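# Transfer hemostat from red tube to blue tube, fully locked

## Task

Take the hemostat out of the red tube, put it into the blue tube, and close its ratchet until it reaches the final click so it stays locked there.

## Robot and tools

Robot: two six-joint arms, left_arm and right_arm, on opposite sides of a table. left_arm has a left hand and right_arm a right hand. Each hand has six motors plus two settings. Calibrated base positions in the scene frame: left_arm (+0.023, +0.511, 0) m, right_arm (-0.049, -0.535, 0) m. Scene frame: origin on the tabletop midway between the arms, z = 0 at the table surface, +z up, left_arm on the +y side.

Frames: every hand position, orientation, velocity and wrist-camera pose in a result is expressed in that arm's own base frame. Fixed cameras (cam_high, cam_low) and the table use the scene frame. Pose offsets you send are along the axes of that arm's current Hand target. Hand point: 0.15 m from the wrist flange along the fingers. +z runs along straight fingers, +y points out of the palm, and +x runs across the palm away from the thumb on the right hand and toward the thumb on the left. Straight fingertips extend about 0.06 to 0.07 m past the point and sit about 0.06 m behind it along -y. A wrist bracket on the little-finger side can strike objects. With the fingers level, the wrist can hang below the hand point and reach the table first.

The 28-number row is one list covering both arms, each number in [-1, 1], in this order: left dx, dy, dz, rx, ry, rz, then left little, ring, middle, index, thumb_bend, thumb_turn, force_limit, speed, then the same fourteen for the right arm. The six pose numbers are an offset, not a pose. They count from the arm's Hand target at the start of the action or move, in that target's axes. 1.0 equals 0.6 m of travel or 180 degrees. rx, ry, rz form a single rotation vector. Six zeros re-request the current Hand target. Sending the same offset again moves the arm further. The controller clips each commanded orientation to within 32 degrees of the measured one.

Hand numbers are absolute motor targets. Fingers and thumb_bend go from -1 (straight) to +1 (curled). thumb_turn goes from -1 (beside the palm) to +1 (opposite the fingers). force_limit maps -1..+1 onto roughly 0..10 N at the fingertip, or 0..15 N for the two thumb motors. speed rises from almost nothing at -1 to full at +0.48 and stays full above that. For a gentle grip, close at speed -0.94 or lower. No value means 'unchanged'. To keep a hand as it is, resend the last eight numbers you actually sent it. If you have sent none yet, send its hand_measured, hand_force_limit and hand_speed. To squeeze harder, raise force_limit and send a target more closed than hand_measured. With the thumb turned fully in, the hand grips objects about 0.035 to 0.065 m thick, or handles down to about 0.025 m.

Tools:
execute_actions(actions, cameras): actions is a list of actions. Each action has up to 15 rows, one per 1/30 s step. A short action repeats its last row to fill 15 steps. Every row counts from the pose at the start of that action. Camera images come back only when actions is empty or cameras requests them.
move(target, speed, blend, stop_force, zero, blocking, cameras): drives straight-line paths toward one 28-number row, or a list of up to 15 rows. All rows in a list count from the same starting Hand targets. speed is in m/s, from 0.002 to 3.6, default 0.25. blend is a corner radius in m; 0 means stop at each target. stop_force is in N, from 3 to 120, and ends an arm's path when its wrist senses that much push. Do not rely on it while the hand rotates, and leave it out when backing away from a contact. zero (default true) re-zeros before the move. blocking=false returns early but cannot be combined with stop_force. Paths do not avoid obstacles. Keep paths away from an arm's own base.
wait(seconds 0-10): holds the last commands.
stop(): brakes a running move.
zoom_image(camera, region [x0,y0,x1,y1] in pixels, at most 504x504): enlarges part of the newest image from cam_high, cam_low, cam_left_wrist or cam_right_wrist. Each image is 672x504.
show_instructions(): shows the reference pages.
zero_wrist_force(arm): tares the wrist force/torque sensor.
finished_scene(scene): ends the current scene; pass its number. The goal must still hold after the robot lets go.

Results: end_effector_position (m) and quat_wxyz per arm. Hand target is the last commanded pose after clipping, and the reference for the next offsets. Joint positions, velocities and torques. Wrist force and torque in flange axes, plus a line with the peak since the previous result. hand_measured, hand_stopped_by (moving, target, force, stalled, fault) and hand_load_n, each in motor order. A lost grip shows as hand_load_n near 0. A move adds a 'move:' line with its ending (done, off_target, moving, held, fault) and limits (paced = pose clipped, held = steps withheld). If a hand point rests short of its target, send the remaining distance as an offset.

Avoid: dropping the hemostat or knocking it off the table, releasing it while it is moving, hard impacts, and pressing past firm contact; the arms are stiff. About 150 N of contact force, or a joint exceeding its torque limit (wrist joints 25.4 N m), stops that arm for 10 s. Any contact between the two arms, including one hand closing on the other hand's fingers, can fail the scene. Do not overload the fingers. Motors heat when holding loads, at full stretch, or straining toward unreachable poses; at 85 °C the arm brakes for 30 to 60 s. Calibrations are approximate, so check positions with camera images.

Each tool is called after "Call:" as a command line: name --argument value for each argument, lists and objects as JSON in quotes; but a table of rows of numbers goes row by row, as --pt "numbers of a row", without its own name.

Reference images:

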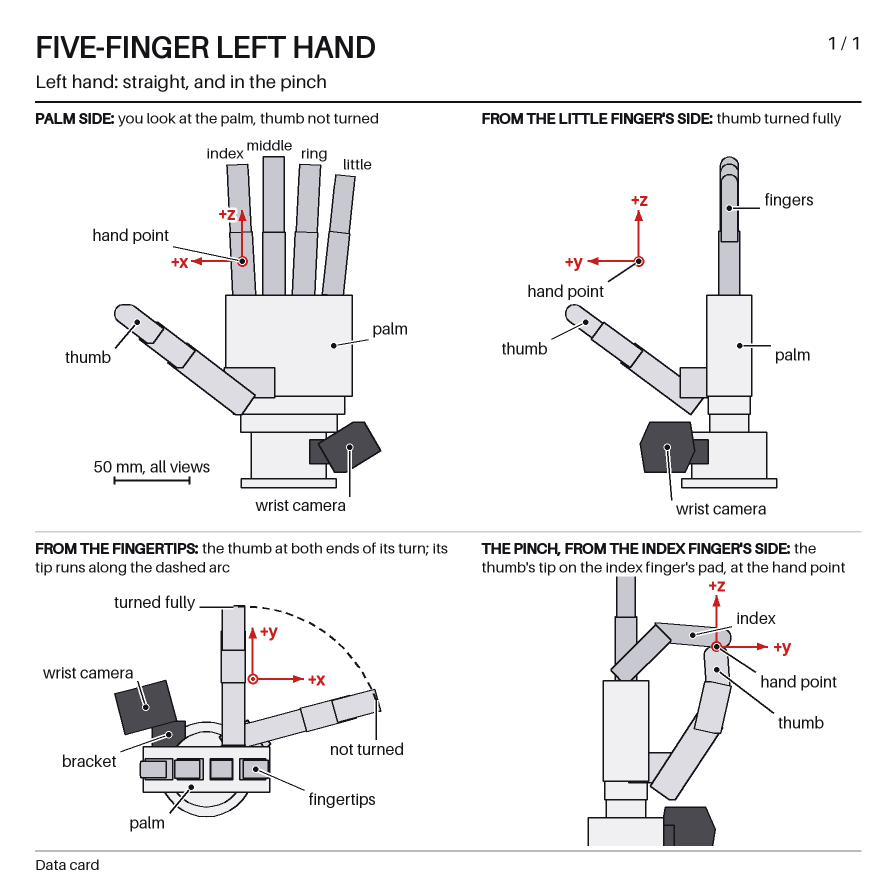

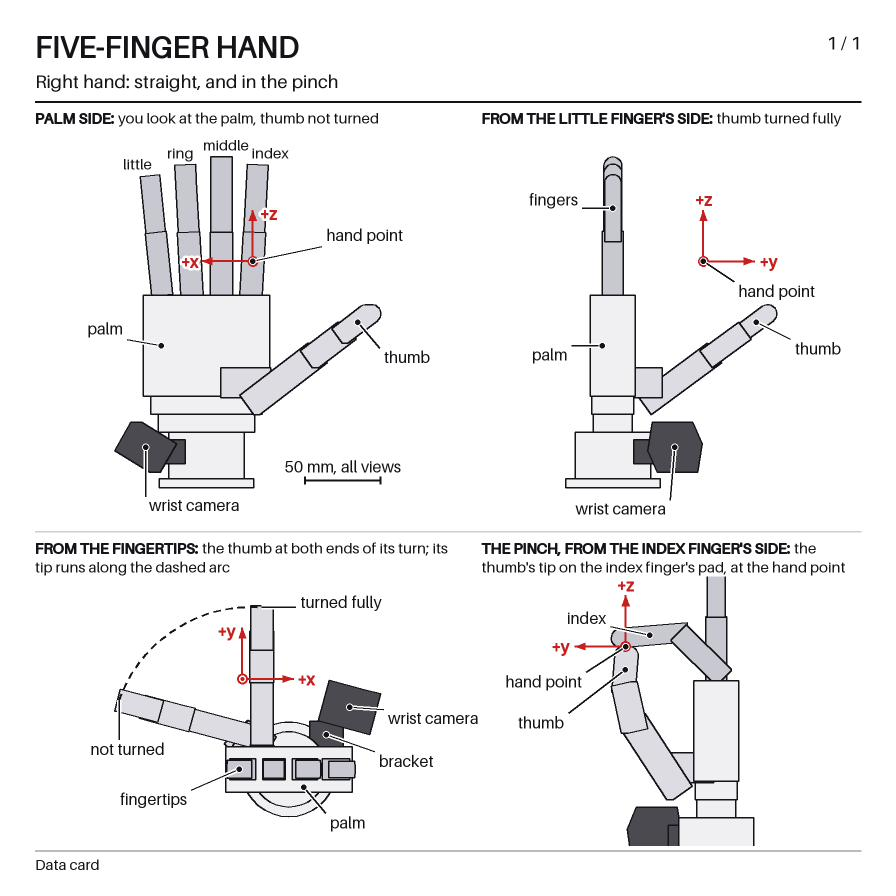

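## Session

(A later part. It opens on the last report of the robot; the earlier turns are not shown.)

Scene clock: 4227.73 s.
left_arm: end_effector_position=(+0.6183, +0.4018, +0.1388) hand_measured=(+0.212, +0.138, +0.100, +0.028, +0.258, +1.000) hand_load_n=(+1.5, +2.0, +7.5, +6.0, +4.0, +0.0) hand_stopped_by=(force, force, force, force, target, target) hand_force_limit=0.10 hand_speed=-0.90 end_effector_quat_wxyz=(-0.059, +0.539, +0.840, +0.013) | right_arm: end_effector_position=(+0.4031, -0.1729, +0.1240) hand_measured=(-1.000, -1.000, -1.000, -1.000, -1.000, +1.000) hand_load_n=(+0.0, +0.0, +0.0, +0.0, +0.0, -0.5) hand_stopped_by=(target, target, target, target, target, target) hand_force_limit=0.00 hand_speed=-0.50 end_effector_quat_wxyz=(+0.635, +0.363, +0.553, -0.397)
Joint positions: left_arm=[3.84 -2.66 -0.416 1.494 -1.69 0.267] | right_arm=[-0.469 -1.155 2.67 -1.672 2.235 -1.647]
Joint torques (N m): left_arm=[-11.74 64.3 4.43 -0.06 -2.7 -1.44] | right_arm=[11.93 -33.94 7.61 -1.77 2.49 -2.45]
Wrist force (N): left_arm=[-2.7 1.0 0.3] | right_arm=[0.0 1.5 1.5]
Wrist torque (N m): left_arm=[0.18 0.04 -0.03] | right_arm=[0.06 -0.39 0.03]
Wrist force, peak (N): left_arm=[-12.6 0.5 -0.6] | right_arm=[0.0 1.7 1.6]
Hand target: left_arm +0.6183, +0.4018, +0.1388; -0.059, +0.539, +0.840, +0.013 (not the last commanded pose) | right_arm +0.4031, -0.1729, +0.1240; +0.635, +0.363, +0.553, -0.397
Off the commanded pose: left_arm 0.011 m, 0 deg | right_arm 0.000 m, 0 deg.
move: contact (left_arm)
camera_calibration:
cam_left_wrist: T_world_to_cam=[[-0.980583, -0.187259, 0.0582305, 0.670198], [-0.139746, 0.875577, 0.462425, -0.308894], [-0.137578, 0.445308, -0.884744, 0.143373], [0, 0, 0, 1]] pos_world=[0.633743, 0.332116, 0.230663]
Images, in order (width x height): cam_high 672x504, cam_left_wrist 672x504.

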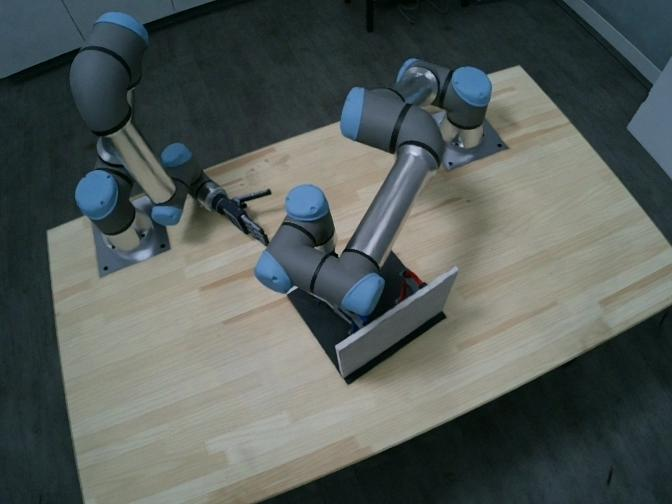

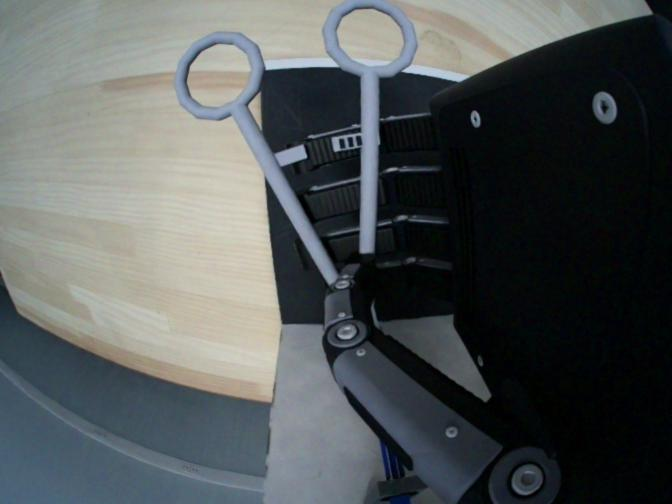

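Call:
move --pt "-0.0583 0 0 0 0 0 0.35 0.35 0.42 0.42 0.26 1 0.1 -0.9 0 0 0 0 0 0 -1 -1 -1 -1 -1 1 0 -0.5" --pt "-0.0583 0 0 0 0 0 0.35 0.35 0.42 0.42 0.26 1 0.1 -0.9 -0.0155 -0.0268 0.1 0 0 0 -1 -1 -1 -1 -1 1 0 -0.5" --speed 0.06 --cameras '["cam_right_wrist","cam_left_wrist"]'

Call:
zoom_image --camera "cam_right_wrist" --region '[200, 80, 380, 250]'

Scene clock: 4351.10 s.
left_arm: end_effector_position=(+0.6327, +0.3702, +0.1349) hand_measured=(+0.212, +0.138, +0.100, +0.028, +0.258, +1.000) hand_load_n=(+1.0, +2.0, +7.5, +6.5, +4.0, +0.5) hand_stopped_by=(force, force, force, force, target, target) hand_force_limit=0.10 hand_speed=-0.90 end_effector_quat_wxyz=(-0.059, +0.539, +0.840, +0.013) | right_arm: end_effector_position=(+0.4127, -0.2329, +0.1404) hand_measured=(-1.000, -1.000, -1.000, -1.000, -1.000, +1.000) hand_load_n=(+0.0, +0.0, +0.0, +0.0, +0.0, +0.0) hand_stopped_by=(target, target, target, target, target, target) hand_force_limit=0.00 hand_speed=-0.50 end_effector_quat_wxyz=(+0.636, +0.363, +0.553, -0.397)
Joint positions: left_arm=[3.789 -2.649 -0.448 1.51 -1.69 0.216] | right_arm=[-0.679 -1.229 2.631 -1.54 2.028 -1.61]
Joint torques (N m): left_arm=[12.03 51.27 30.19 -4.4 -1.07 2.69] | right_arm=[12.28 -4.6 5.99 -4.13 2.33 -1.04]
Wrist force (N): left_arm=[-0.5 0.9 0.9] | right_arm=[0.2 1.5 1.4]
Wrist torque (N m): left_arm=[0.15 0.10 -0.09] | right_arm=[0.06 -0.43 0.05]
Wrist force, peak (N): left_arm=[-2.7 1.3 0.4] | right_arm=[0.1 1.2 2.3]
Hand target: left_arm +0.6327, +0.3702, +0.1349; -0.059, +0.539, +0.840, +0.013 | right_arm +0.4127, -0.2328, +0.1403; +0.635, +0.363, +0.553, -0.397
Off the commanded pose: left_arm 0.000 m, 0 deg | right_arm 0.000 m, 0 deg.
move: done
camera_calibration:
cam_left_wrist: T_world_to_cam=[[-0.980583, -0.187259, 0.0582305, 0.678628], [-0.139746, 0.875577, 0.462425, -0.27741], [-0.137578, 0.445308, -0.884744, 0.155976], [0, 0, 0, 1]] pos_world=[0.648143, 0.300516, 0.226763]
cam_right_wrist: T_world_to_cam=[[0.888019, 0.381806, -0.256215, -0.246788], [-0.011224, 0.575058, 0.818036, 0.0380389], [0.459669, -0.723556, 0.514948, -0.320583], [0, 0, 0, 1]] pos_world=[0.366941, -0.159609, 0.0707356]
Images, in order (width x height): cam_left_wrist 672x504, cam_right_wrist 672x504.

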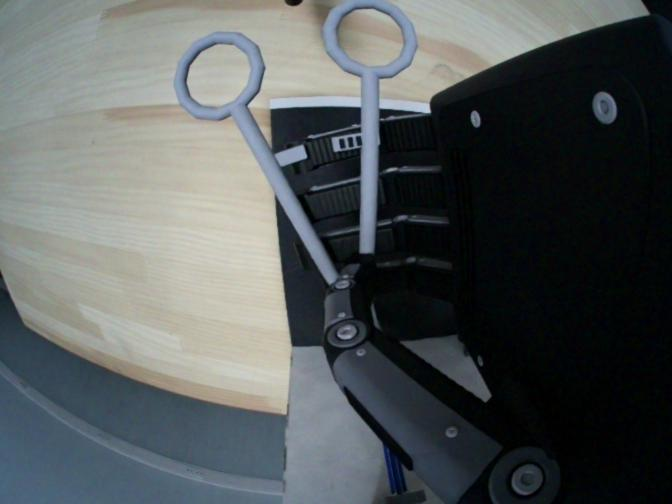

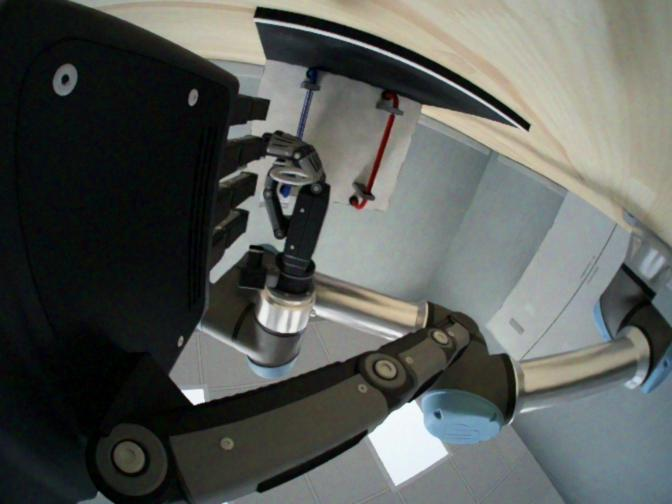

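Scaled by 2.800 from the camera's 672x504 image, which has a finer 960x720 frame.

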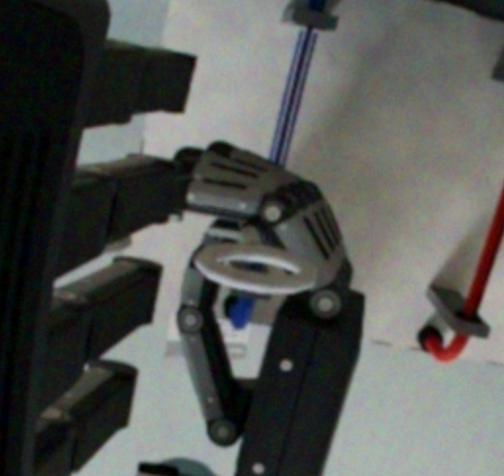

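Call:
move --target '[0,0,0,0,0,0,0.35,0.35,0.42,0.42,0.26,1,0.1,-0.9,-0.003,0.003,0.0667,0,0,0,-1,-1,-1,-1,-1,1,0,-0.5]' --speed 0.04 --stop_force 5 --cameras '["cam_right_wrist","cam_left_wrist"]'

Call:
zoom_image --camera "cam_right_wrist" --region '[200, 80, 380, 250]'

Call:
zoom_image --camera "cam_left_wrist" --region '[150, 0, 470, 200]'

Scene clock: 4365.57 s.
left_arm: end_effector_position=(+0.6327, +0.3702, +0.1349) hand_measured=(+0.212, +0.138, +0.100, +0.028, +0.258, +1.000) hand_load_n=(+2.5, +1.0, +7.5, +6.0, +4.0, +0.5) hand_stopped_by=(force, force, force, force, target, target) hand_force_limit=0.10 hand_speed=-0.90 end_effector_quat_wxyz=(-0.059, +0.539, +0.840, +0.013) | right_arm: end_effector_position=(+0.4308, -0.2679, +0.1471) hand_measured=(-1.000, -1.000, -1.000, -1.000, -1.000, +1.000) hand_load_n=(+0.0, +0.0, +0.5, +0.0, +0.0, +0.0) hand_stopped_by=(target, target, target, target, target, target) hand_force_limit=0.00 hand_speed=-0.50 end_effector_quat_wxyz=(+0.635, +0.363, +0.553, -0.397)
Joint positions: left_arm=[3.789 -2.649 -0.448 1.51 -1.69 0.216] | right_arm=[-0.742 -1.232 2.556 -1.458 1.966 -1.601]
Joint torques (N m): left_arm=[3.86 51.15 30.31 -0.38 -1.07 1.49] | right_arm=[14.34 -7.12 0.91 -4.1 1.53 -1.38]
Wrist force (N): left_arm=[-0.6 -3.3 1.2] | right_arm=[-0.2 -2.6 2.2]
Wrist torque (N m): left_arm=[-0.01 0.08 0.31] | right_arm=[0.13 -0.47 -0.08]
Wrist force, peak (N): left_arm=[1.7 -3.2 1.5] | right_arm=[-0.3 -2.9 2.4]
Hand target: left_arm +0.6327, +0.3702, +0.1349; -0.059, +0.539, +0.840, +0.013 | right_arm +0.4308, -0.2679, +0.1470; +0.635, +0.363, +0.553, -0.397
Off the commanded pose: left_arm 0.000 m, 0 deg | right_arm 0.000 m, 0 deg.
move: done
camera_calibration:
cam_left_wrist: T_world_to_cam=[[-0.980597, -0.187173, 0.0582761, 0.678601], [-0.139649, 0.875595, 0.462419, -0.277477], [-0.137579, 0.445309, -0.884744, 0.155976], [0, 0, 0, 1]] pos_world=[0.648143, 0.300516, 0.226763]
cam_right_wrist: T_world_to_cam=[[0.887905, 0.381824, -0.256584, -0.247617], [-0.0108515, 0.574988, 0.81809, 0.0527279], [0.459899, -0.723601, 0.514678, -0.357707], [0, 0, 0, 1]] pos_world=[0.384942, -0.194609, 0.0774334]
Images, in order (width x height): cam_left_wrist 672x504, cam_right_wrist 672x504.

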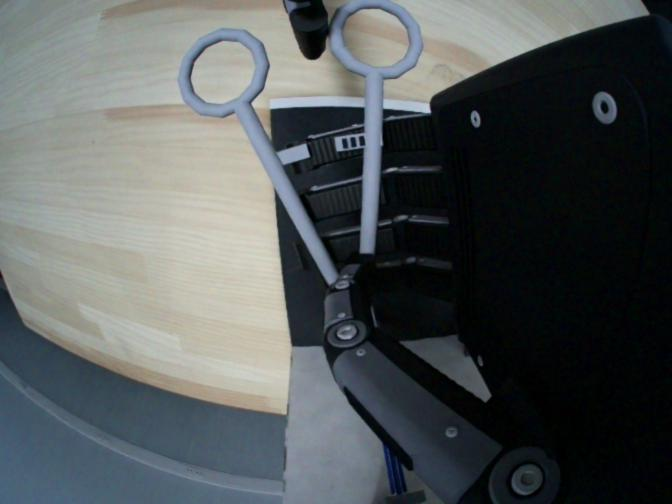

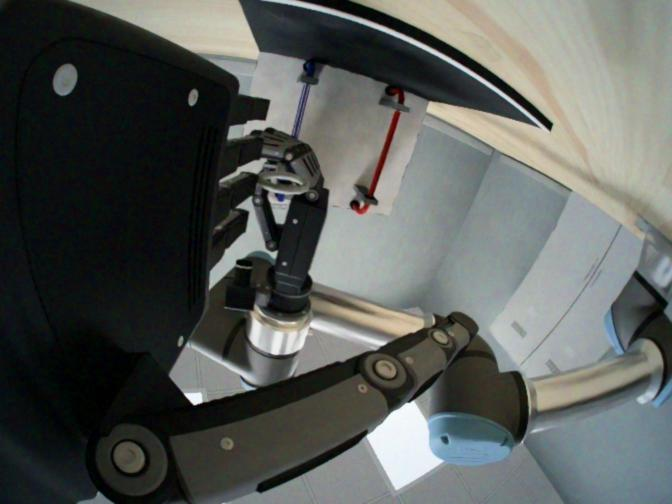

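Scaled by 2.800 from the camera's 672x504 image, which has a finer 960x720 frame.

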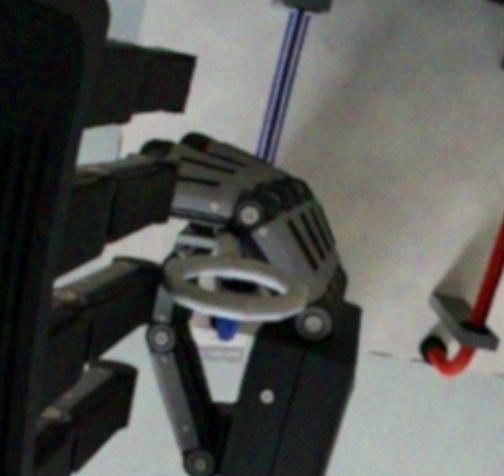

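Scaled by 1.575 from the camera's 672x504 image, which has a finer 960x720 frame.

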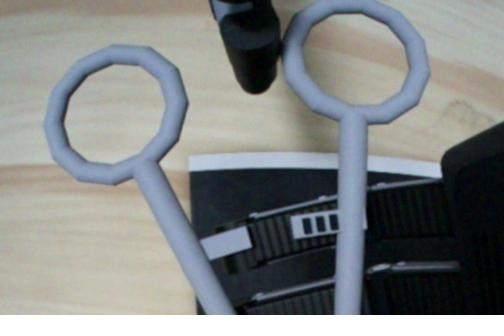

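Call:
move --target '[0,0,0,0,0,0,0.35,0.35,0.42,0.42,0.26,1,0.1,-0.9,0,-0.0083,0,0,0,0,-1,-1,-1,-1,-1,1,0,-0.5]' --speed 0.03

Call:
move --target '[0,0,0,0,0,0,0.35,0.35,0.42,0.42,0.26,1,0.1,-0.9,0,0,0.0183,0,0,0,-1,-1,-1,-1,-1,1,0,-0.5]' --speed 0.03 --stop_force 5

Call:
move --target '[0,0,0,0,0,0,0.35,0.35,0.42,0.42,0.26,1,0.1,-0.9,0,-0.04,0,0,0,0,-1,-1,-1,-1,-1,1,0,-0.5]' --speed 0.015 --stop_force 12 --cameras '["cam_right_wrist","cam_left_wrist"]'

Call:
zoom_image --camera "cam_left_wrist" --region '[150, 0, 470, 200]'

Scene clock: 4424.27 s.
left_arm: end_effector_position=(+0.6327, +0.3702, +0.1349) hand_measured=(+0.212, +0.138, +0.100, +0.028, +0.258, +1.000) hand_load_n=(+2.0, +0.5, +7.5, +7.0, +4.0, +1.0) hand_stopped_by=(force, force, force, force, target, target) hand_force_limit=0.10 hand_speed=-0.90 end_effector_quat_wxyz=(-0.059, +0.539, +0.840, +0.013) | right_arm: end_effector_position=(+0.4262, -0.2700, +0.1469) hand_measured=(-1.000, -1.000, -1.000, -1.000, -1.000, +1.000) hand_load_n=(+0.0, +0.0, +0.0, +0.0, +0.0, -0.5) hand_stopped_by=(target, target, target, target, target, target) hand_force_limit=0.00 hand_speed=-0.50 end_effector_quat_wxyz=(+0.635, +0.363, +0.553, -0.397)
Joint positions: left_arm=[3.789 -2.649 -0.448 1.51 -1.69 0.216] | right_arm=[-0.761 -1.236 2.567 -1.464 1.947 -1.598]
Joint torques (N m): left_arm=[-12.81 52.07 29.87 -1.83 -1.08 -2.28] | right_arm=[11.41 -26.48 -11.96 -2.31 2.04 2.27]
Wrist force (N): left_arm=[-0.2 0.7 1.0] | right_arm=[0.0 1.4 1.7]
Wrist torque (N m): left_arm=[0.11 0.05 -0.06] | right_arm=[0.02 -0.40 0.03]
Wrist force, peak (N): left_arm=[-1.0 -3.4 1.5] | right_arm=[-0.4 -2.9 2.4]
Hand target: left_arm +0.6327, +0.3702, +0.1349; -0.059, +0.539, +0.840, +0.013 | right_arm +0.4263, -0.2700, +0.1469; +0.635, +0.363, +0.553, -0.397
Off the commanded pose: left_arm 0.000 m, 0 deg | right_arm 0.000 m, 0 deg.
move: done

Scene clock: 4425.77 s.
left_arm: end_effector_position=(+0.6327, +0.3702, +0.1349) hand_measured=(+0.212, +0.138, +0.100, +0.028, +0.258, +1.000) hand_load_n=(+2.0, +0.5, +7.5, +7.0, +4.5, +1.0) hand_stopped_by=(force, force, force, force, target, target) hand_force_limit=0.10 hand_speed=-0.90 end_effector_quat_wxyz=(-0.059, +0.539, +0.840, +0.013) | right_arm: end_effector_position=(+0.4308, -0.2799, +0.1483) hand_measured=(-1.000, -1.000, -1.000, -1.000, -1.000, +1.000) hand_load_n=(+0.0, +0.0, +0.0, +0.0, +0.0, +0.0) hand_stopped_by=(target, target, target, target, target, target) hand_force_limit=0.00 hand_speed=-0.50 end_effector_quat_wxyz=(+0.635, +0.363, +0.553, -0.397)
Joint positions: left_arm=[3.789 -2.649 -0.448 1.51 -1.69 0.216] | right_arm=[-0.776 -1.233 2.546 -1.445 1.932 -1.596]
Joint torques (N m): left_arm=[-12.07 52.07 29.28 -3.98 -1.09 -2.6] | right_arm=[13.15 -29.41 0.98 -4.08 2.43 -0.37]
Wrist force (N): left_arm=[-0.3 1.0 1.1] | right_arm=[-0.1 1.3 1.6]
Wrist torque (N m): left_arm=[0.14 0.07 -0.08] | right_arm=[0.02 -0.38 0.02]
Wrist force, peak (N): left_arm=[-0.4 1.2 1.2] | right_arm=[-0.1 1.5 1.8]
Hand target: left_arm +0.6327, +0.3702, +0.1349; -0.059, +0.539, +0.840, +0.013 | right_arm +0.4308, -0.2799, +0.1483; +0.635, +0.363, +0.553, -0.397
Off the commanded pose: left_arm 0.000 m, 0 deg | right_arm 0.000 m, 0 deg.
move: done

Scene clock: 4428.70 s.
left_arm: end_effector_position=(+0.6327, +0.3702, +0.1349) hand_measured=(+0.212, +0.138, +0.100, +0.028, +0.258, +1.000) hand_load_n=(+5.0, +2.0, +6.0, +6.0, +7.0, +2.0) hand_stopped_by=(force, force, force, force, target, target) hand_force_limit=0.10 hand_speed=-0.90 end_effector_quat_wxyz=(-0.059, +0.539, +0.840, +0.013) | right_arm: end_effector_position=(+0.4091, -0.2900, +0.1478) hand_measured=(-1.000, -1.000, -1.000, -1.000, -1.000, +1.000) hand_load_n=(+0.0, +0.0, +0.0, +0.0, +0.0, +0.0) hand_stopped_by=(target, target, target, target, target, target) hand_force_limit=0.00 hand_speed=-0.50 end_effector_quat_wxyz=(+0.635, +0.363, +0.553, -0.397)
Joint positions: left_arm=[3.789 -2.649 -0.448 1.51 -1.69 0.216] | right_arm=[-0.87 -1.252 2.596 -1.473 1.839 -1.583]
Joint torques (N m): left_arm=[-12.65 52.16 28.37 -4.08 -0.99 -2.6] | right_arm=[12.93 -5.33 -13.59 0.66 2.44 -1.38]
Wrist force (N): left_arm=[-0.1 0.7 3.0] | right_arm=[-1.9 1.2 1.4]
Wrist torque (N m): left_arm=[0.15 0.28 -0.07] | right_arm=[0.03 -0.50 -0.10]
Wrist force, peak (N): left_arm=[-0.3 2.6 3.1] | right_arm=[0.5 4.1 1.8]
Hand target: left_arm +0.6327, +0.3702, +0.1349; -0.059, +0.539, +0.840, +0.013 | right_arm +0.4091, -0.2900, +0.1478; +0.635, +0.363, +0.553, -0.397
Off the commanded pose: left_arm 0.000 m, 0 deg | right_arm 0.000 m, 0 deg.
move: done
camera_calibration:
cam_left_wrist: T_world_to_cam=[[-0.980583, -0.187259, 0.0582305, 0.678628], [-0.139746, 0.875577, 0.462425, -0.27741], [-0.137578, 0.445308, -0.884744, 0.155976], [0, 0, 0, 1]] pos_world=[0.648143, 0.300516, 0.226763]
cam_right_wrist: T_world_to_cam=[[0.887905, 0.381824, -0.256584, -0.219732], [-0.0108515, 0.574988, 0.81809, 0.064627], [0.459899, -0.723601, 0.514678, -0.364079], [0, 0, 0, 1]] pos_world=[0.363242, -0.216709, 0.0781334]
Images, in order (width x height): cam_left_wrist 672x504, cam_right_wrist 672x504.

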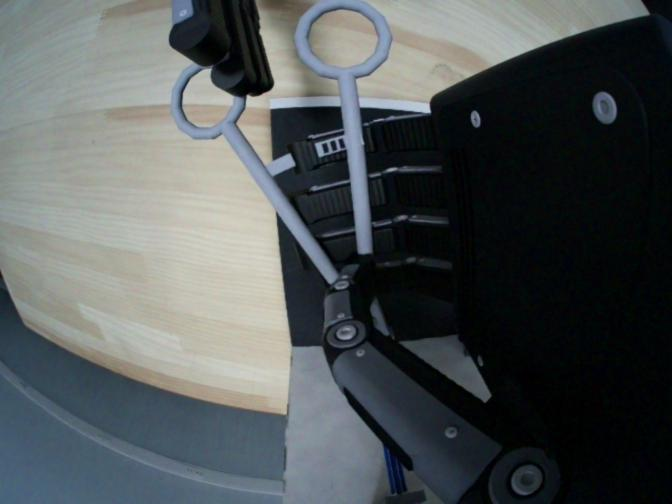

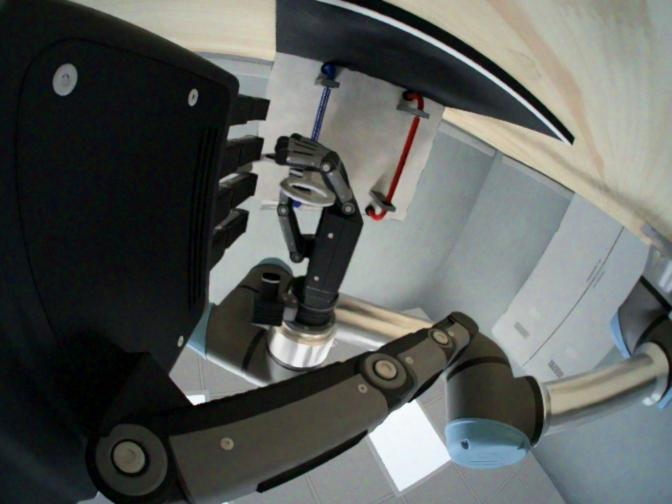

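Scaled by 1.575 from the camera's 672x504 image, which has a finer 960x720 frame.

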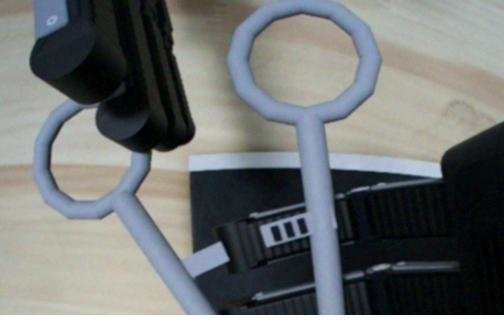

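Call:
move --target '[0,0,0,0,0,0,0.35,0.35,0.42,0.42,0.26,1,0.1,-0.9,-0.0167,0,0,0,0,0,-1,-1,-1,-1,-1,1,0,-0.5]' --speed 0.02 --cameras '["cam_right_wrist","cam_left_wrist"]'

Call:
zoom_image --camera "cam_right_wrist" --region '[200, 80, 380, 250]'

Call:
zoom_image --camera "cam_left_wrist" --region '[150, 0, 470, 200]'

Scene clock: 4449.63 s.
left_arm: end_effector_position=(+0.6327, +0.3702, +0.1349) hand_measured=(+0.212, +0.138, +0.100, +0.028, +0.258, +1.000) hand_load_n=(+1.5, +1.5, +6.5, +8.0, +3.5, +2.0) hand_stopped_by=(force, force, force, force, target, target) hand_force_limit=0.10 hand_speed=-0.90 end_effector_quat_wxyz=(-0.059, +0.539, +0.840, +0.013) | right_arm: end_effector_position=(+0.4083, -0.2889, +0.1578) hand_measured=(-1.000, -1.000, -1.000, -1.000, -1.000, +1.000) hand_load_n=(+0.0, -0.5, +0.0, +0.0, +0.0, +0.0) hand_stopped_by=(target, target, target, target, target, target) hand_force_limit=0.00 hand_speed=-0.50 end_effector_quat_wxyz=(+0.635, +0.363, +0.553, -0.397) end_effector_velocity=(+0.000, +0.000, -0.001) end_effector_angular_velocity=(-0.001, -0.001, +0.000)
Joint positions: left_arm=[3.789 -2.649 -0.448 1.51 -1.69 0.216] | right_arm=[-0.869 -1.297 2.596 -1.427 1.839 -1.583]
Joint velocities: left_arm=[within noise] | right_arm=[0 0.004 0 -0.006 0 0]
Joint torques (N m): left_arm=[-12.29 52.83 27.92 -3.97 -1 -2.54] | right_arm=[10.18 -6.48 -6.15 -4.03 2.41 -1.36]
Wrist force (N): left_arm=[-0.5 0.7 0.2] | right_arm=[1.2 1.6 1.8]
Wrist torque (N m): left_arm=[0.08 0.00 -0.08] | right_arm=[0.04 -0.40 0.12]
Wrist force, peak (N): left_arm=[0.2 0.8 3.4] | right_arm=[-2.2 1.4 1.7]
Hand target: left_arm +0.6327, +0.3702, +0.1349; -0.059, +0.539, +0.840, +0.013 | right_arm +0.4084, -0.2890, +0.1577; +0.635, +0.363, +0.553, -0.397
Off the commanded pose: left_arm 0.000 m, 0 deg | right_arm 0.000 m, 0 deg.
move: done
camera_calibration:
cam_left_wrist: T_world_to_cam=[[-0.980583, -0.187259, 0.0582305, 0.678628], [-0.139746, 0.875577, 0.462425, -0.27741], [-0.137578, 0.445308, -0.884744, 0.155976], [0, 0, 0, 1]] pos_world=[0.648143, 0.300516, 0.226763]
cam_right_wrist: T_world_to_cam=[[0.887864, 0.381888, -0.25663, -0.216805], [-0.0108515, 0.574988, 0.81809, 0.0558622], [0.459978, -0.723568, 0.514655, -0.368154], [0, 0, 0, 1]] pos_world=[0.362442, -0.215709, 0.0881332]
Images, in order (width x height): cam_left_wrist 672x504, cam_right_wrist 672x504.

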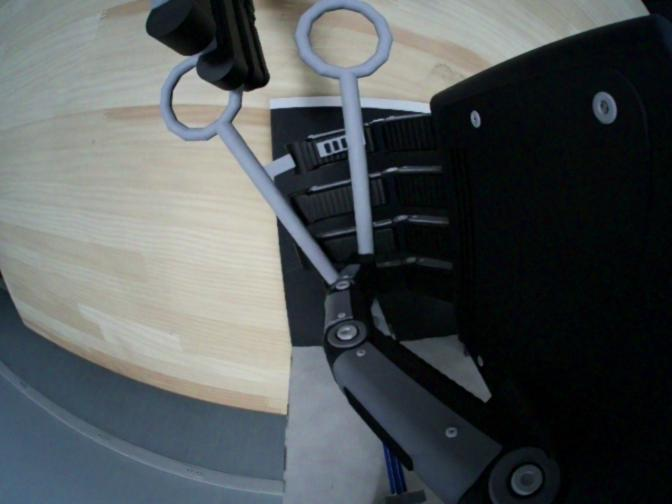

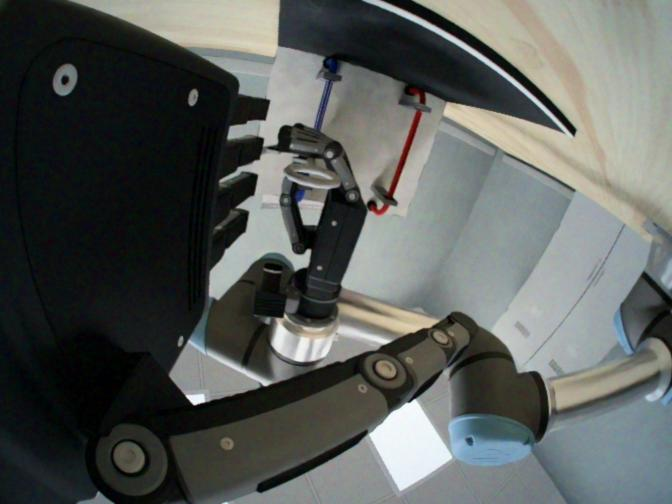

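Scaled by 2.800 from the camera's 672x504 image, which has a finer 960x720 frame.

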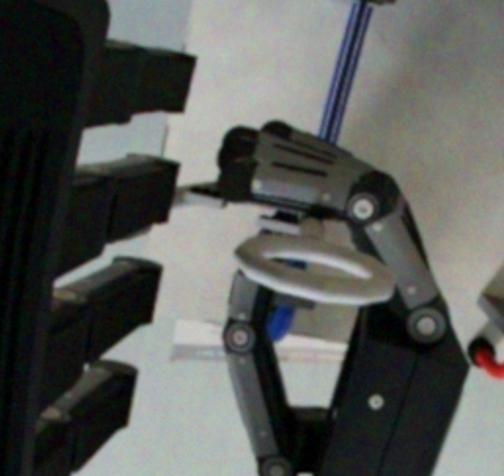

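Scaled by 1.575 from the camera's 672x504 image, which has a finer 960x720 frame.

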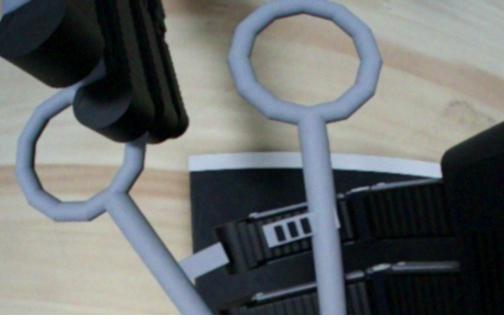

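Call:
move --pt "0 0 0 0 0 0 0.35 0.35 0.42 0.42 0.26 1 0.1 -0.9 0 0.04 0 0 0 0 -1 -1 -1 -1 -1 1 0 -0.5" --pt "0 0 0 0 0 0 0.35 0.35 0.42 0.42 0.26 1 0.1 -0.9 0.03 0.04 0 0 0 0 -1 -1 -1 -1 -1 1 0 -0.5" --speed 0.04 --stop_force 6 --cameras '["cam_right_wrist","cam_left_wrist"]'

Call:
zoom_image --camera "cam_right_wrist" --region '[200, 80, 380, 250]'

Call:
zoom_image --camera "cam_left_wrist" --region '[150, 0, 470, 200]'

Scene clock: 4533.70 s.
left_arm: end_effector_position=(+0.6327, +0.3702, +0.1349) hand_measured=(+0.212, +0.138, +0.100, +0.028, +0.258, +1.000) hand_load_n=(+1.0, +2.5, +7.5, +5.5, +4.0, +0.5) hand_stopped_by=(force, force, force, force, target, target) hand_force_limit=0.10 hand_speed=-0.90 end_effector_quat_wxyz=(-0.059, +0.539, +0.840, +0.013) | right_arm: end_effector_position=(+0.4307, -0.2796, +0.1508) hand_measured=(-1.000, -1.000, -1.000, -1.000, -1.000, +1.000) hand_load_n=(+0.0, +0.0, +0.0, +0.0, +0.0, +0.0) hand_stopped_by=(target, target, target, target, target, target) hand_force_limit=0.00 hand_speed=-0.50 end_effector_quat_wxyz=(+0.635, +0.363, +0.554, -0.398)
Joint positions: left_arm=[3.789 -2.649 -0.448 1.51 -1.69 0.216] | right_arm=[-0.776 -1.244 2.546 -1.434 1.932 -1.596]
Joint torques (N m): left_arm=[-12.38 57.4 26.87 -1.79 -0.94 -2.43] | right_arm=[11.76 -7.44 -14.94 -4.27 2.27 -2.19]
Wrist force (N): left_arm=[-0.2 0.4 1.2] | right_arm=[-0.4 0.8 1.6]
Wrist torque (N m): left_arm=[0.13 0.07 -0.03] | right_arm=[0.03 -0.38 0.09]
Wrist force, peak (N): left_arm=[-0.1 -3.4 6.2] | right_arm=[-4.2 -3.3 2.1]
Hand target: left_arm +0.6327, +0.3702, +0.1349; -0.059, +0.539, +0.840, +0.013 | right_arm +0.4307, -0.2796, +0.1508; +0.635, +0.363, +0.554, -0.398 (not the last commanded pose)
Off the commanded pose: left_arm 0.000 m, 0 deg | right_arm 0.011 m, 0 deg.
move: contact (right_arm); path passed 1 of 2 targets
camera_calibration:
cam_left_wrist: T_world_to_cam=[[-0.980597, -0.187173, 0.0582761, 0.678601], [-0.139649, 0.875595, 0.462419, -0.277477], [-0.137579, 0.445309, -0.884744, 0.155976], [0, 0, 0, 1]] pos_world=[0.648143, 0.300516, 0.226763]
cam_right_wrist: T_world_to_cam=[[0.887865, 0.381838, -0.256703, -0.242084], [-0.0107722, 0.575021, 0.818068, 0.0564055], [0.459979, -0.723568, 0.514654, -0.368053], [0, 0, 0, 1]] pos_world=[0.384842, -0.206309, 0.0811329]
Images, in order (width x height): cam_left_wrist 672x504, cam_right_wrist 672x504.

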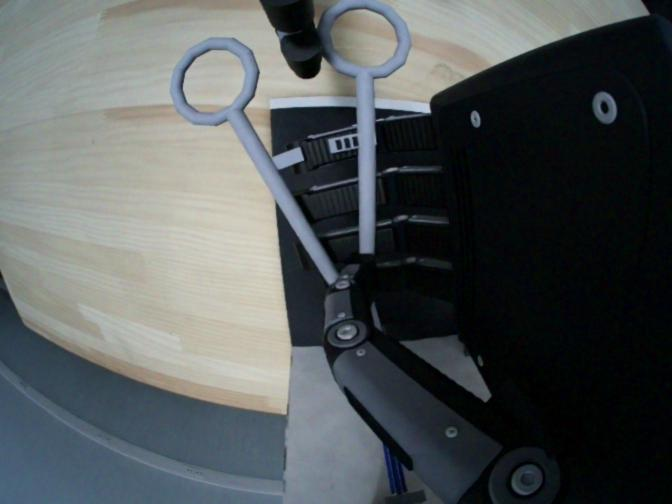

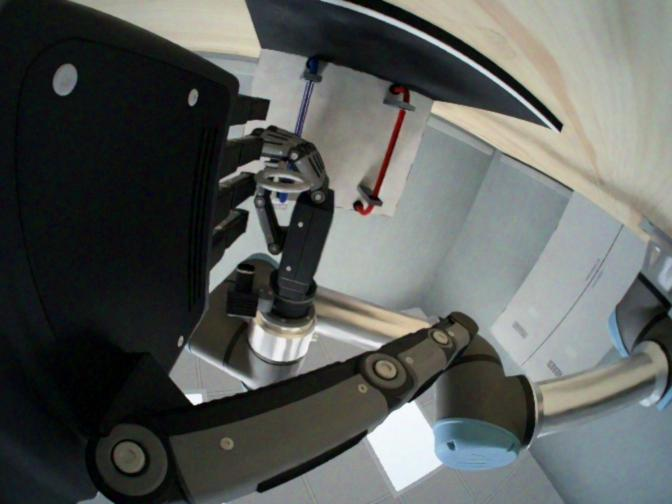

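Scaled by 2.800 from the camera's 672x504 image, which has a finer 960x720 frame.

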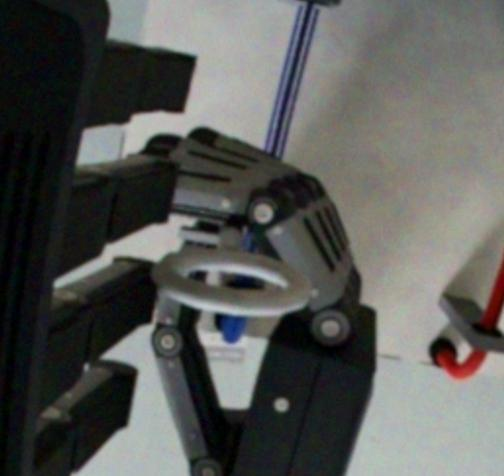

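Scaled by 1.575 from the camera's 672x504 image, which has a finer 960x720 frame.

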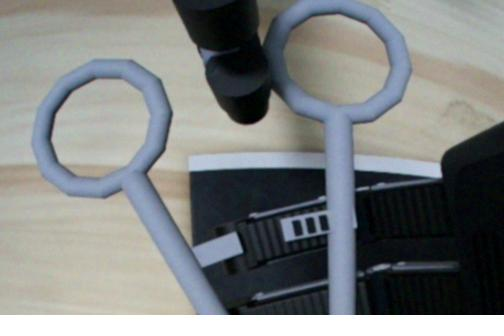

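Call:
move --pt "0 0 0 0 0 0 0.35 0.35 0.42 0.42 0.26 1 0.1 -0.9 0 -0.01 0 0 0 0 -1 -1 -1 -1 -1 1 0 -0.5" --pt "0 0 0 0 0 0 0.35 0.35 0.42 0.42 0.26 1 0.1 -0.9 0.0125 -0.01 0 0 0 0 -1 -1 -1 -1 -1 1 0 -0.5" --speed 0.03 --stop_force 6 --cameras '["cam_right_wrist","cam_left_wrist"]'

Call:
zoom_image --camera "cam_right_wrist" --region '[200, 80, 380, 250]'

Call:
zoom_image --camera "cam_left_wrist" --region '[150, 0, 470, 200]'

Scene clock: 4553.47 s.
left_arm: end_effector_position=(+0.6327, +0.3702, +0.1349) hand_measured=(+0.212, +0.138, +0.100, +0.028, +0.258, +1.000) hand_load_n=(+1.0, +2.5, +7.0, +6.0, +4.0, +0.5) hand_stopped_by=(force, force, force, force, target, target) hand_force_limit=0.10 hand_speed=-0.90 end_effector_quat_wxyz=(-0.059, +0.539, +0.840, +0.013) | right_arm: end_effector_position=(+0.4258, -0.2830, +0.1432) hand_measured=(-1.000, -1.000, -1.000, -1.000, -1.000, +1.000) hand_load_n=(+0.0, +0.0, +0.0, +0.0, +0.0, +0.0) hand_stopped_by=(target, target, target, target, target, target) hand_force_limit=0.00 hand_speed=-0.50 end_effector_quat_wxyz=(+0.635, +0.363, +0.554, -0.398)
Joint positions: left_arm=[3.789 -2.649 -0.448 1.51 -1.69 0.216] | right_arm=[-0.799 -1.217 2.558 -1.472 1.909 -1.593]
Joint torques (N m): left_arm=[-12.33 63.45 25.99 -0.85 -0.91 -2.34] | right_arm=[9.98 -35.64 -14.72 -0.58 2.05 -1.32]
Wrist force (N): left_arm=[-0.3 0.9 1.2] | right_arm=[0.0 1.3 1.7]
Wrist torque (N m): left_arm=[0.12 0.07 -0.08] | right_arm=[0.02 -0.40 0.03]
Wrist force, peak (N): left_arm=[0.0 1.2 1.1] | right_arm=[0.1 1.7 1.8]
Hand target: left_arm +0.6327, +0.3702, +0.1349; -0.059, +0.539, +0.840, +0.013 | right_arm +0.4258, -0.2829, +0.1432; +0.635, +0.363, +0.554, -0.398
Off the commanded pose: left_arm 0.000 m, 0 deg | right_arm 0.000 m, 0 deg.
move: done
camera_calibration:
cam_left_wrist: T_world_to_cam=[[-0.980583, -0.187259, 0.0582305, 0.678628], [-0.139746, 0.875577, 0.462425, -0.27741], [-0.137578, 0.445308, -0.884744, 0.155976], [0, 0, 0, 1]] pos_world=[0.648143, 0.300516, 0.226763]
cam_right_wrist: T_world_to_cam=[[0.887865, 0.381838, -0.256703, -0.238361], [-0.0107722, 0.575021, 0.818068, 0.0644433], [0.459979, -0.723568, 0.514654, -0.3644], [0, 0, 0, 1]] pos_world=[0.379942, -0.209709, 0.0736329]
Images, in order (width x height): cam_left_wrist 672x504, cam_right_wrist 672x504.

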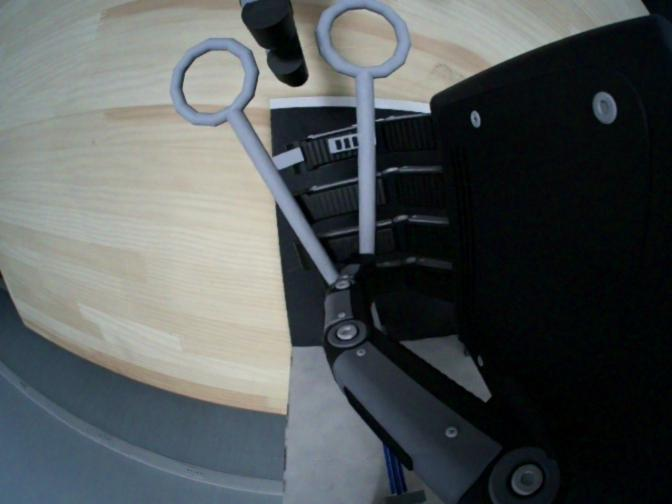

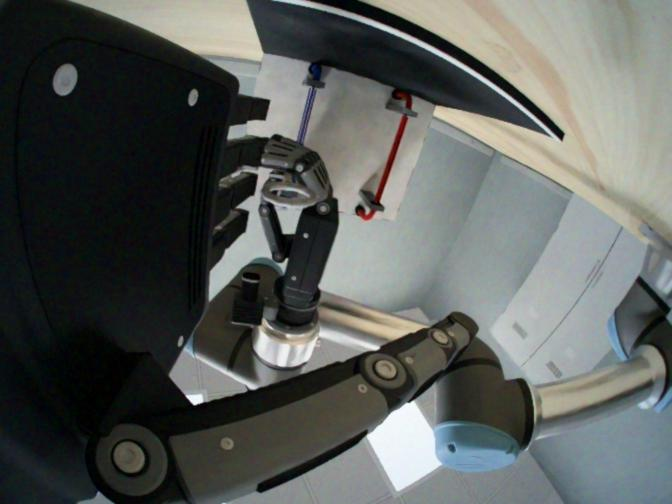

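Scaled by 2.800 from the camera's 672x504 image, which has a finer 960x720 frame.

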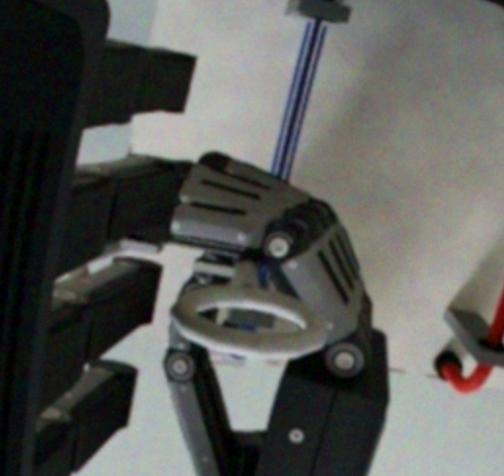

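Scaled by 1.575 from the camera's 672x504 image, which has a finer 960x720 frame.

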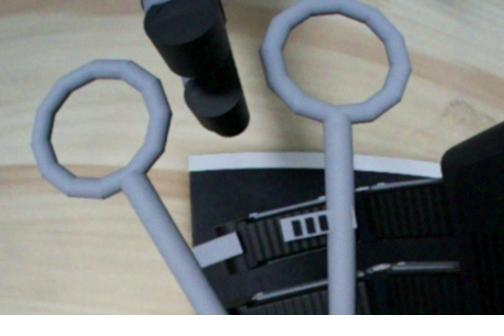

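Call:
move --target '[0,0,0,0,0,0,0.35,0.35,0.42,0.42,0.26,1,0.1,-0.9,0.0,-0.0333,0,0,0,0,-1,-1,-1,-1,-1,1,0,-0.5]' --speed 0.015 --stop_force 12 --cameras '["cam_right_wrist","cam_left_wrist"]'

Call:
zoom_image --camera "cam_left_wrist" --region '[150, 0, 470, 200]'

Scene clock: 4568.97 s.
left_arm: end_effector_position=(+0.6327, +0.3702, +0.1349) hand_measured=(+0.212, +0.138, +0.100, +0.028, +0.258, +1.000) hand_load_n=(+3.0, +0.0, +4.5, +9.5, +7.0, +3.0) hand_stopped_by=(force, force, force, force, target, target) hand_force_limit=0.10 hand_speed=-0.90 end_effector_quat_wxyz=(-0.059, +0.539, +0.840, +0.013) | right_arm: end_effector_position=(+0.4077, -0.2913, +0.1428) hand_measured=(-1.000, -1.000, -1.000, -1.000, -1.000, +1.000) hand_load_n=(+0.0, +0.0, -3.5, +0.0, +0.0, -0.5) hand_stopped_by=(target, target, target, target, target, target) hand_force_limit=0.00 hand_speed=-0.50 end_effector_quat_wxyz=(+0.635, +0.363, +0.553, -0.398)
Joint positions: left_arm=[3.789 -2.649 -0.448 1.51 -1.69 0.216] | right_arm=[-0.878 -1.231 2.6 -1.497 1.831 -1.582]
Joint torques (N m): left_arm=[-12.46 63.64 24.58 -4.12 -0.98 -2.22] | right_arm=[10.82 -7.17 -13.62 0.24 3.58 -1.19]
Wrist force (N): left_arm=[-0.2 4.7 0.5] | right_arm=[0.6 5.5 1.9]
Wrist torque (N m): left_arm=[0.20 -0.03 -0.39] | right_arm=[-0.08 -0.39 0.19]
Wrist force, peak (N): left_arm=[-0.9 5.7 0.4] | right_arm=[0.6 6.4 2.0]
Hand target: left_arm +0.6327, +0.3702, +0.1349; -0.059, +0.539, +0.840, +0.013 | right_arm +0.4077, -0.2913, +0.1428; +0.635, +0.363, +0.554, -0.398
Off the commanded pose: left_arm 0.000 m, 0 deg | right_arm 0.000 m, 0 deg.
move: done
camera_calibration:
cam_left_wrist: T_world_to_cam=[[-0.980583, -0.187259, 0.0582305, 0.678628], [-0.139746, 0.875577, 0.462425, -0.27741], [-0.137578, 0.445308, -0.884744, 0.155976], [0, 0, 0, 1]] pos_world=[0.648143, 0.300516, 0.226763]
cam_right_wrist: T_world_to_cam=[[0.887865, 0.381802, -0.256755, -0.219228], [-0.010716, 0.575045, 0.818052, 0.0693345], [0.459979, -0.723568, 0.514654, -0.361874], [0, 0, 0, 1]] pos_world=[0.361842, -0.218009, 0.0732328]
Images, in order (width x height): cam_left_wrist 672x504, cam_right_wrist 672x504.

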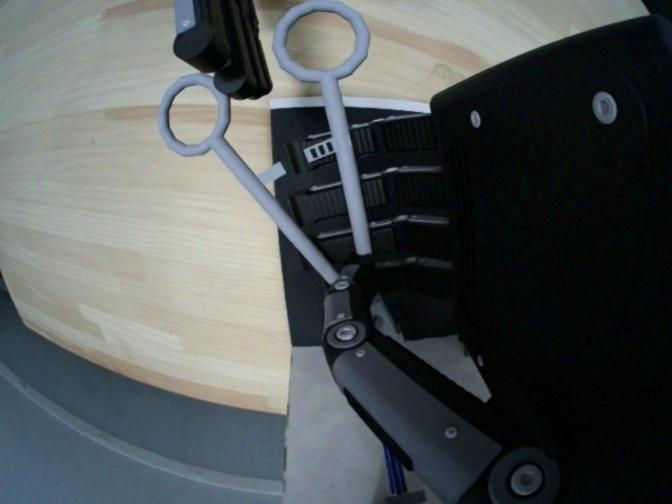

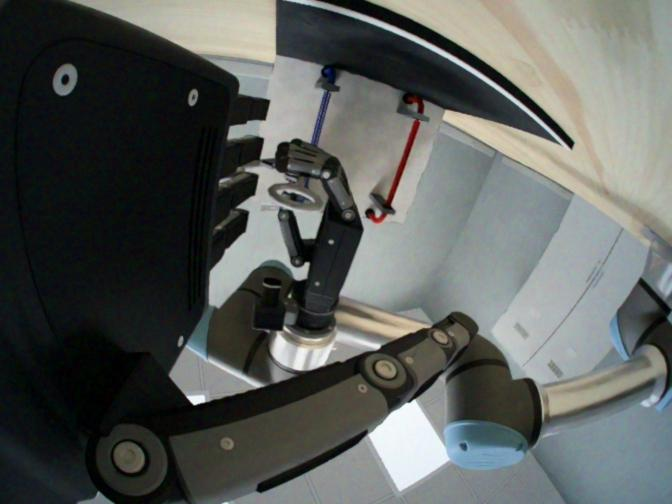

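Scaled by 1.575 from the camera's 672x504 image, which has a finer 960x720 frame.

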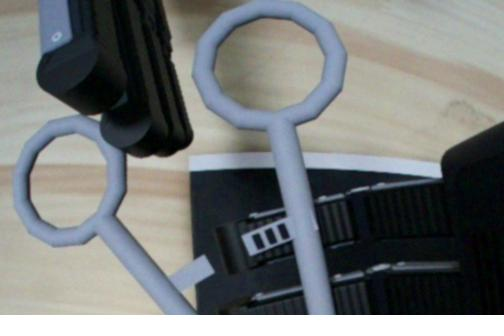

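Call:
move --pt "0 0 0 0 0 0 0.35 0.35 0.42 0.42 0.26 1 0.1 -0.9 0.0 0.015 0 0 0 0 -1 -1 -1 -1 -1 1 0 -0.5" --pt "0 0 0 0 0 0 0.35 0.35 0.42 0.42 0.26 1 0.1 -0.9 0.0 0.015 -0.12 0 0 0 -1 -1 -1 -1 -1 1 0 -0.5" --speed 0.03 --cameras '["cam_right_wrist","cam_left_wrist"]'

Call:
zoom_image --camera "cam_left_wrist" --region '[150, 0, 470, 300]'

Call:
zoom_image --camera "cam_right_wrist" --region '[220, 80, 400, 250]'

Scene clock: 4590.33 s.
left_arm: end_effector_position=(+0.6327, +0.3702, +0.1349) hand_measured=(+0.212, +0.138, +0.100, +0.028, +0.258, +1.000) hand_load_n=(+3.5, +0.0, +5.0, +9.0, +7.5, +2.5) hand_stopped_by=(force, force, force, force, target, target) hand_force_limit=0.10 hand_speed=-0.90 end_effector_quat_wxyz=(-0.059, +0.539, +0.840, +0.013) | right_arm: end_effector_position=(+0.3859, -0.2225, +0.1341) hand_measured=(-1.000, -1.000, -1.000, -1.000, -1.000, +1.000) hand_load_n=(+0.0, +0.0, +0.0, +0.0, +0.0, +0.0) hand_stopped_by=(target, target, target, target, target, target) hand_force_limit=0.00 hand_speed=-0.50 end_effector_quat_wxyz=(+0.635, +0.363, +0.554, -0.398) end_effector_velocity=(+0.001, -0.001, -0.001) end_effector_angular_velocity=(+0.001, +0.004, +0.002)
Joint positions: left_arm=[3.789 -2.649 -0.448 1.51 -1.69 0.216] | right_arm=[-0.725 -1.218 2.716 -1.633 1.982 -1.604]
Joint velocities: left_arm=[within noise] | right_arm=[-0.003 0.001 -0.003 0.005 -0.005 -0.001]
Joint torques (N m): left_arm=[-12.07 62.65 22.95 -0.55 -0.96 -2.01] | right_arm=[-10.16 -12.16 -11.37 0.11 -1.89 -1.38]
Wrist force (N): left_arm=[0.0 0.8 1.0] | right_arm=[0.2 1.4 1.6]
Wrist torque (N m): left_arm=[0.13 0.03 -0.06] | right_arm=[0.03 -0.42 0.14]
Wrist force, peak (N): left_arm=[-0.4 5.2 0.4] | right_arm=[0.4 5.6 2.1]
Hand target: left_arm +0.6327, +0.3702, +0.1349; -0.059, +0.539, +0.840, +0.013 | right_arm +0.3860, -0.2226, +0.1341; +0.635, +0.363, +0.554, -0.398
Off the commanded pose: left_arm 0.000 m, 0 deg | right_arm 0.000 m, 0 deg.
move: done
camera_calibration:
cam_left_wrist: T_world_to_cam=[[-0.980583, -0.187259, 0.0582305, 0.678628], [-0.139746, 0.875577, 0.462425, -0.27741], [-0.137578, 0.445308, -0.884744, 0.155976], [0, 0, 0, 1]] pos_world=[0.648143, 0.300516, 0.226763]
cam_right_wrist: T_world_to_cam=[[0.887813, 0.38187, -0.256834, -0.228367], [-0.0106558, 0.574994, 0.818088, 0.0367067], [0.460082, -0.723572, 0.514556, -0.297565], [0, 0, 0, 1]] pos_world=[0.340043, -0.149209, 0.0644321]
Images, in order (width x height): cam_left_wrist 672x504, cam_right_wrist 672x504.

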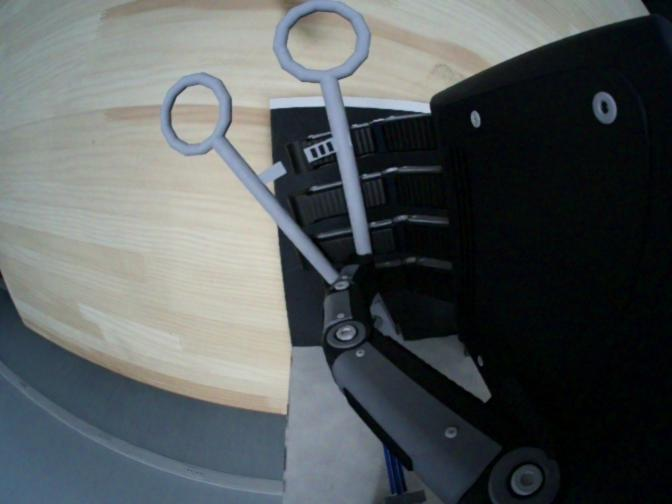

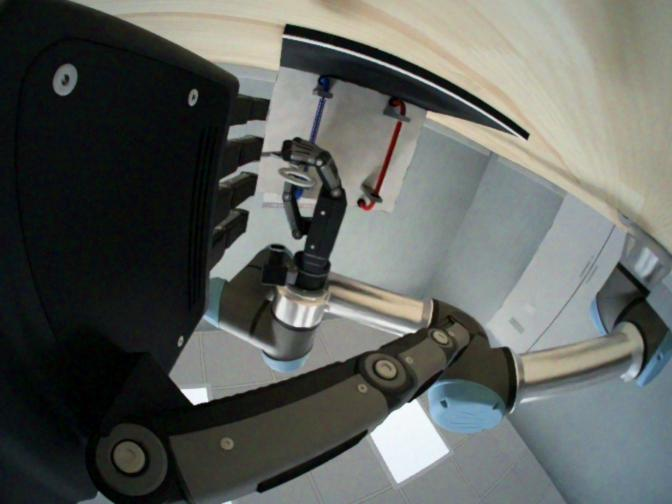

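Scaled by 1.575 from the camera's 672x504 image, which has a finer 960x720 frame.

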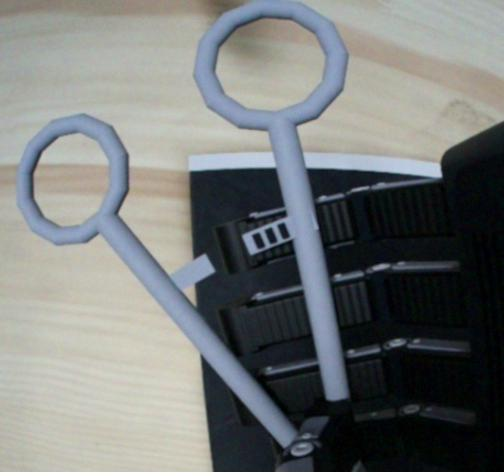

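Scaled by 2.800 from the camera's 672x504 image, which has a finer 960x720 frame.

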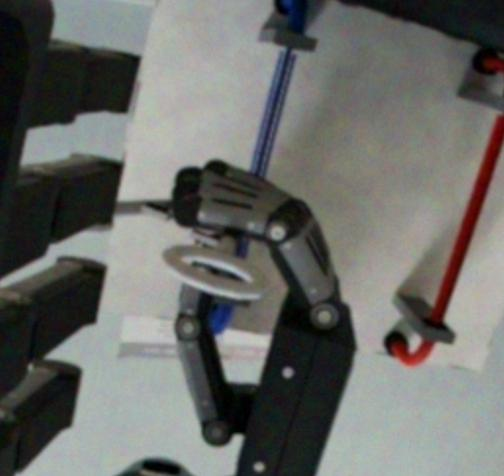

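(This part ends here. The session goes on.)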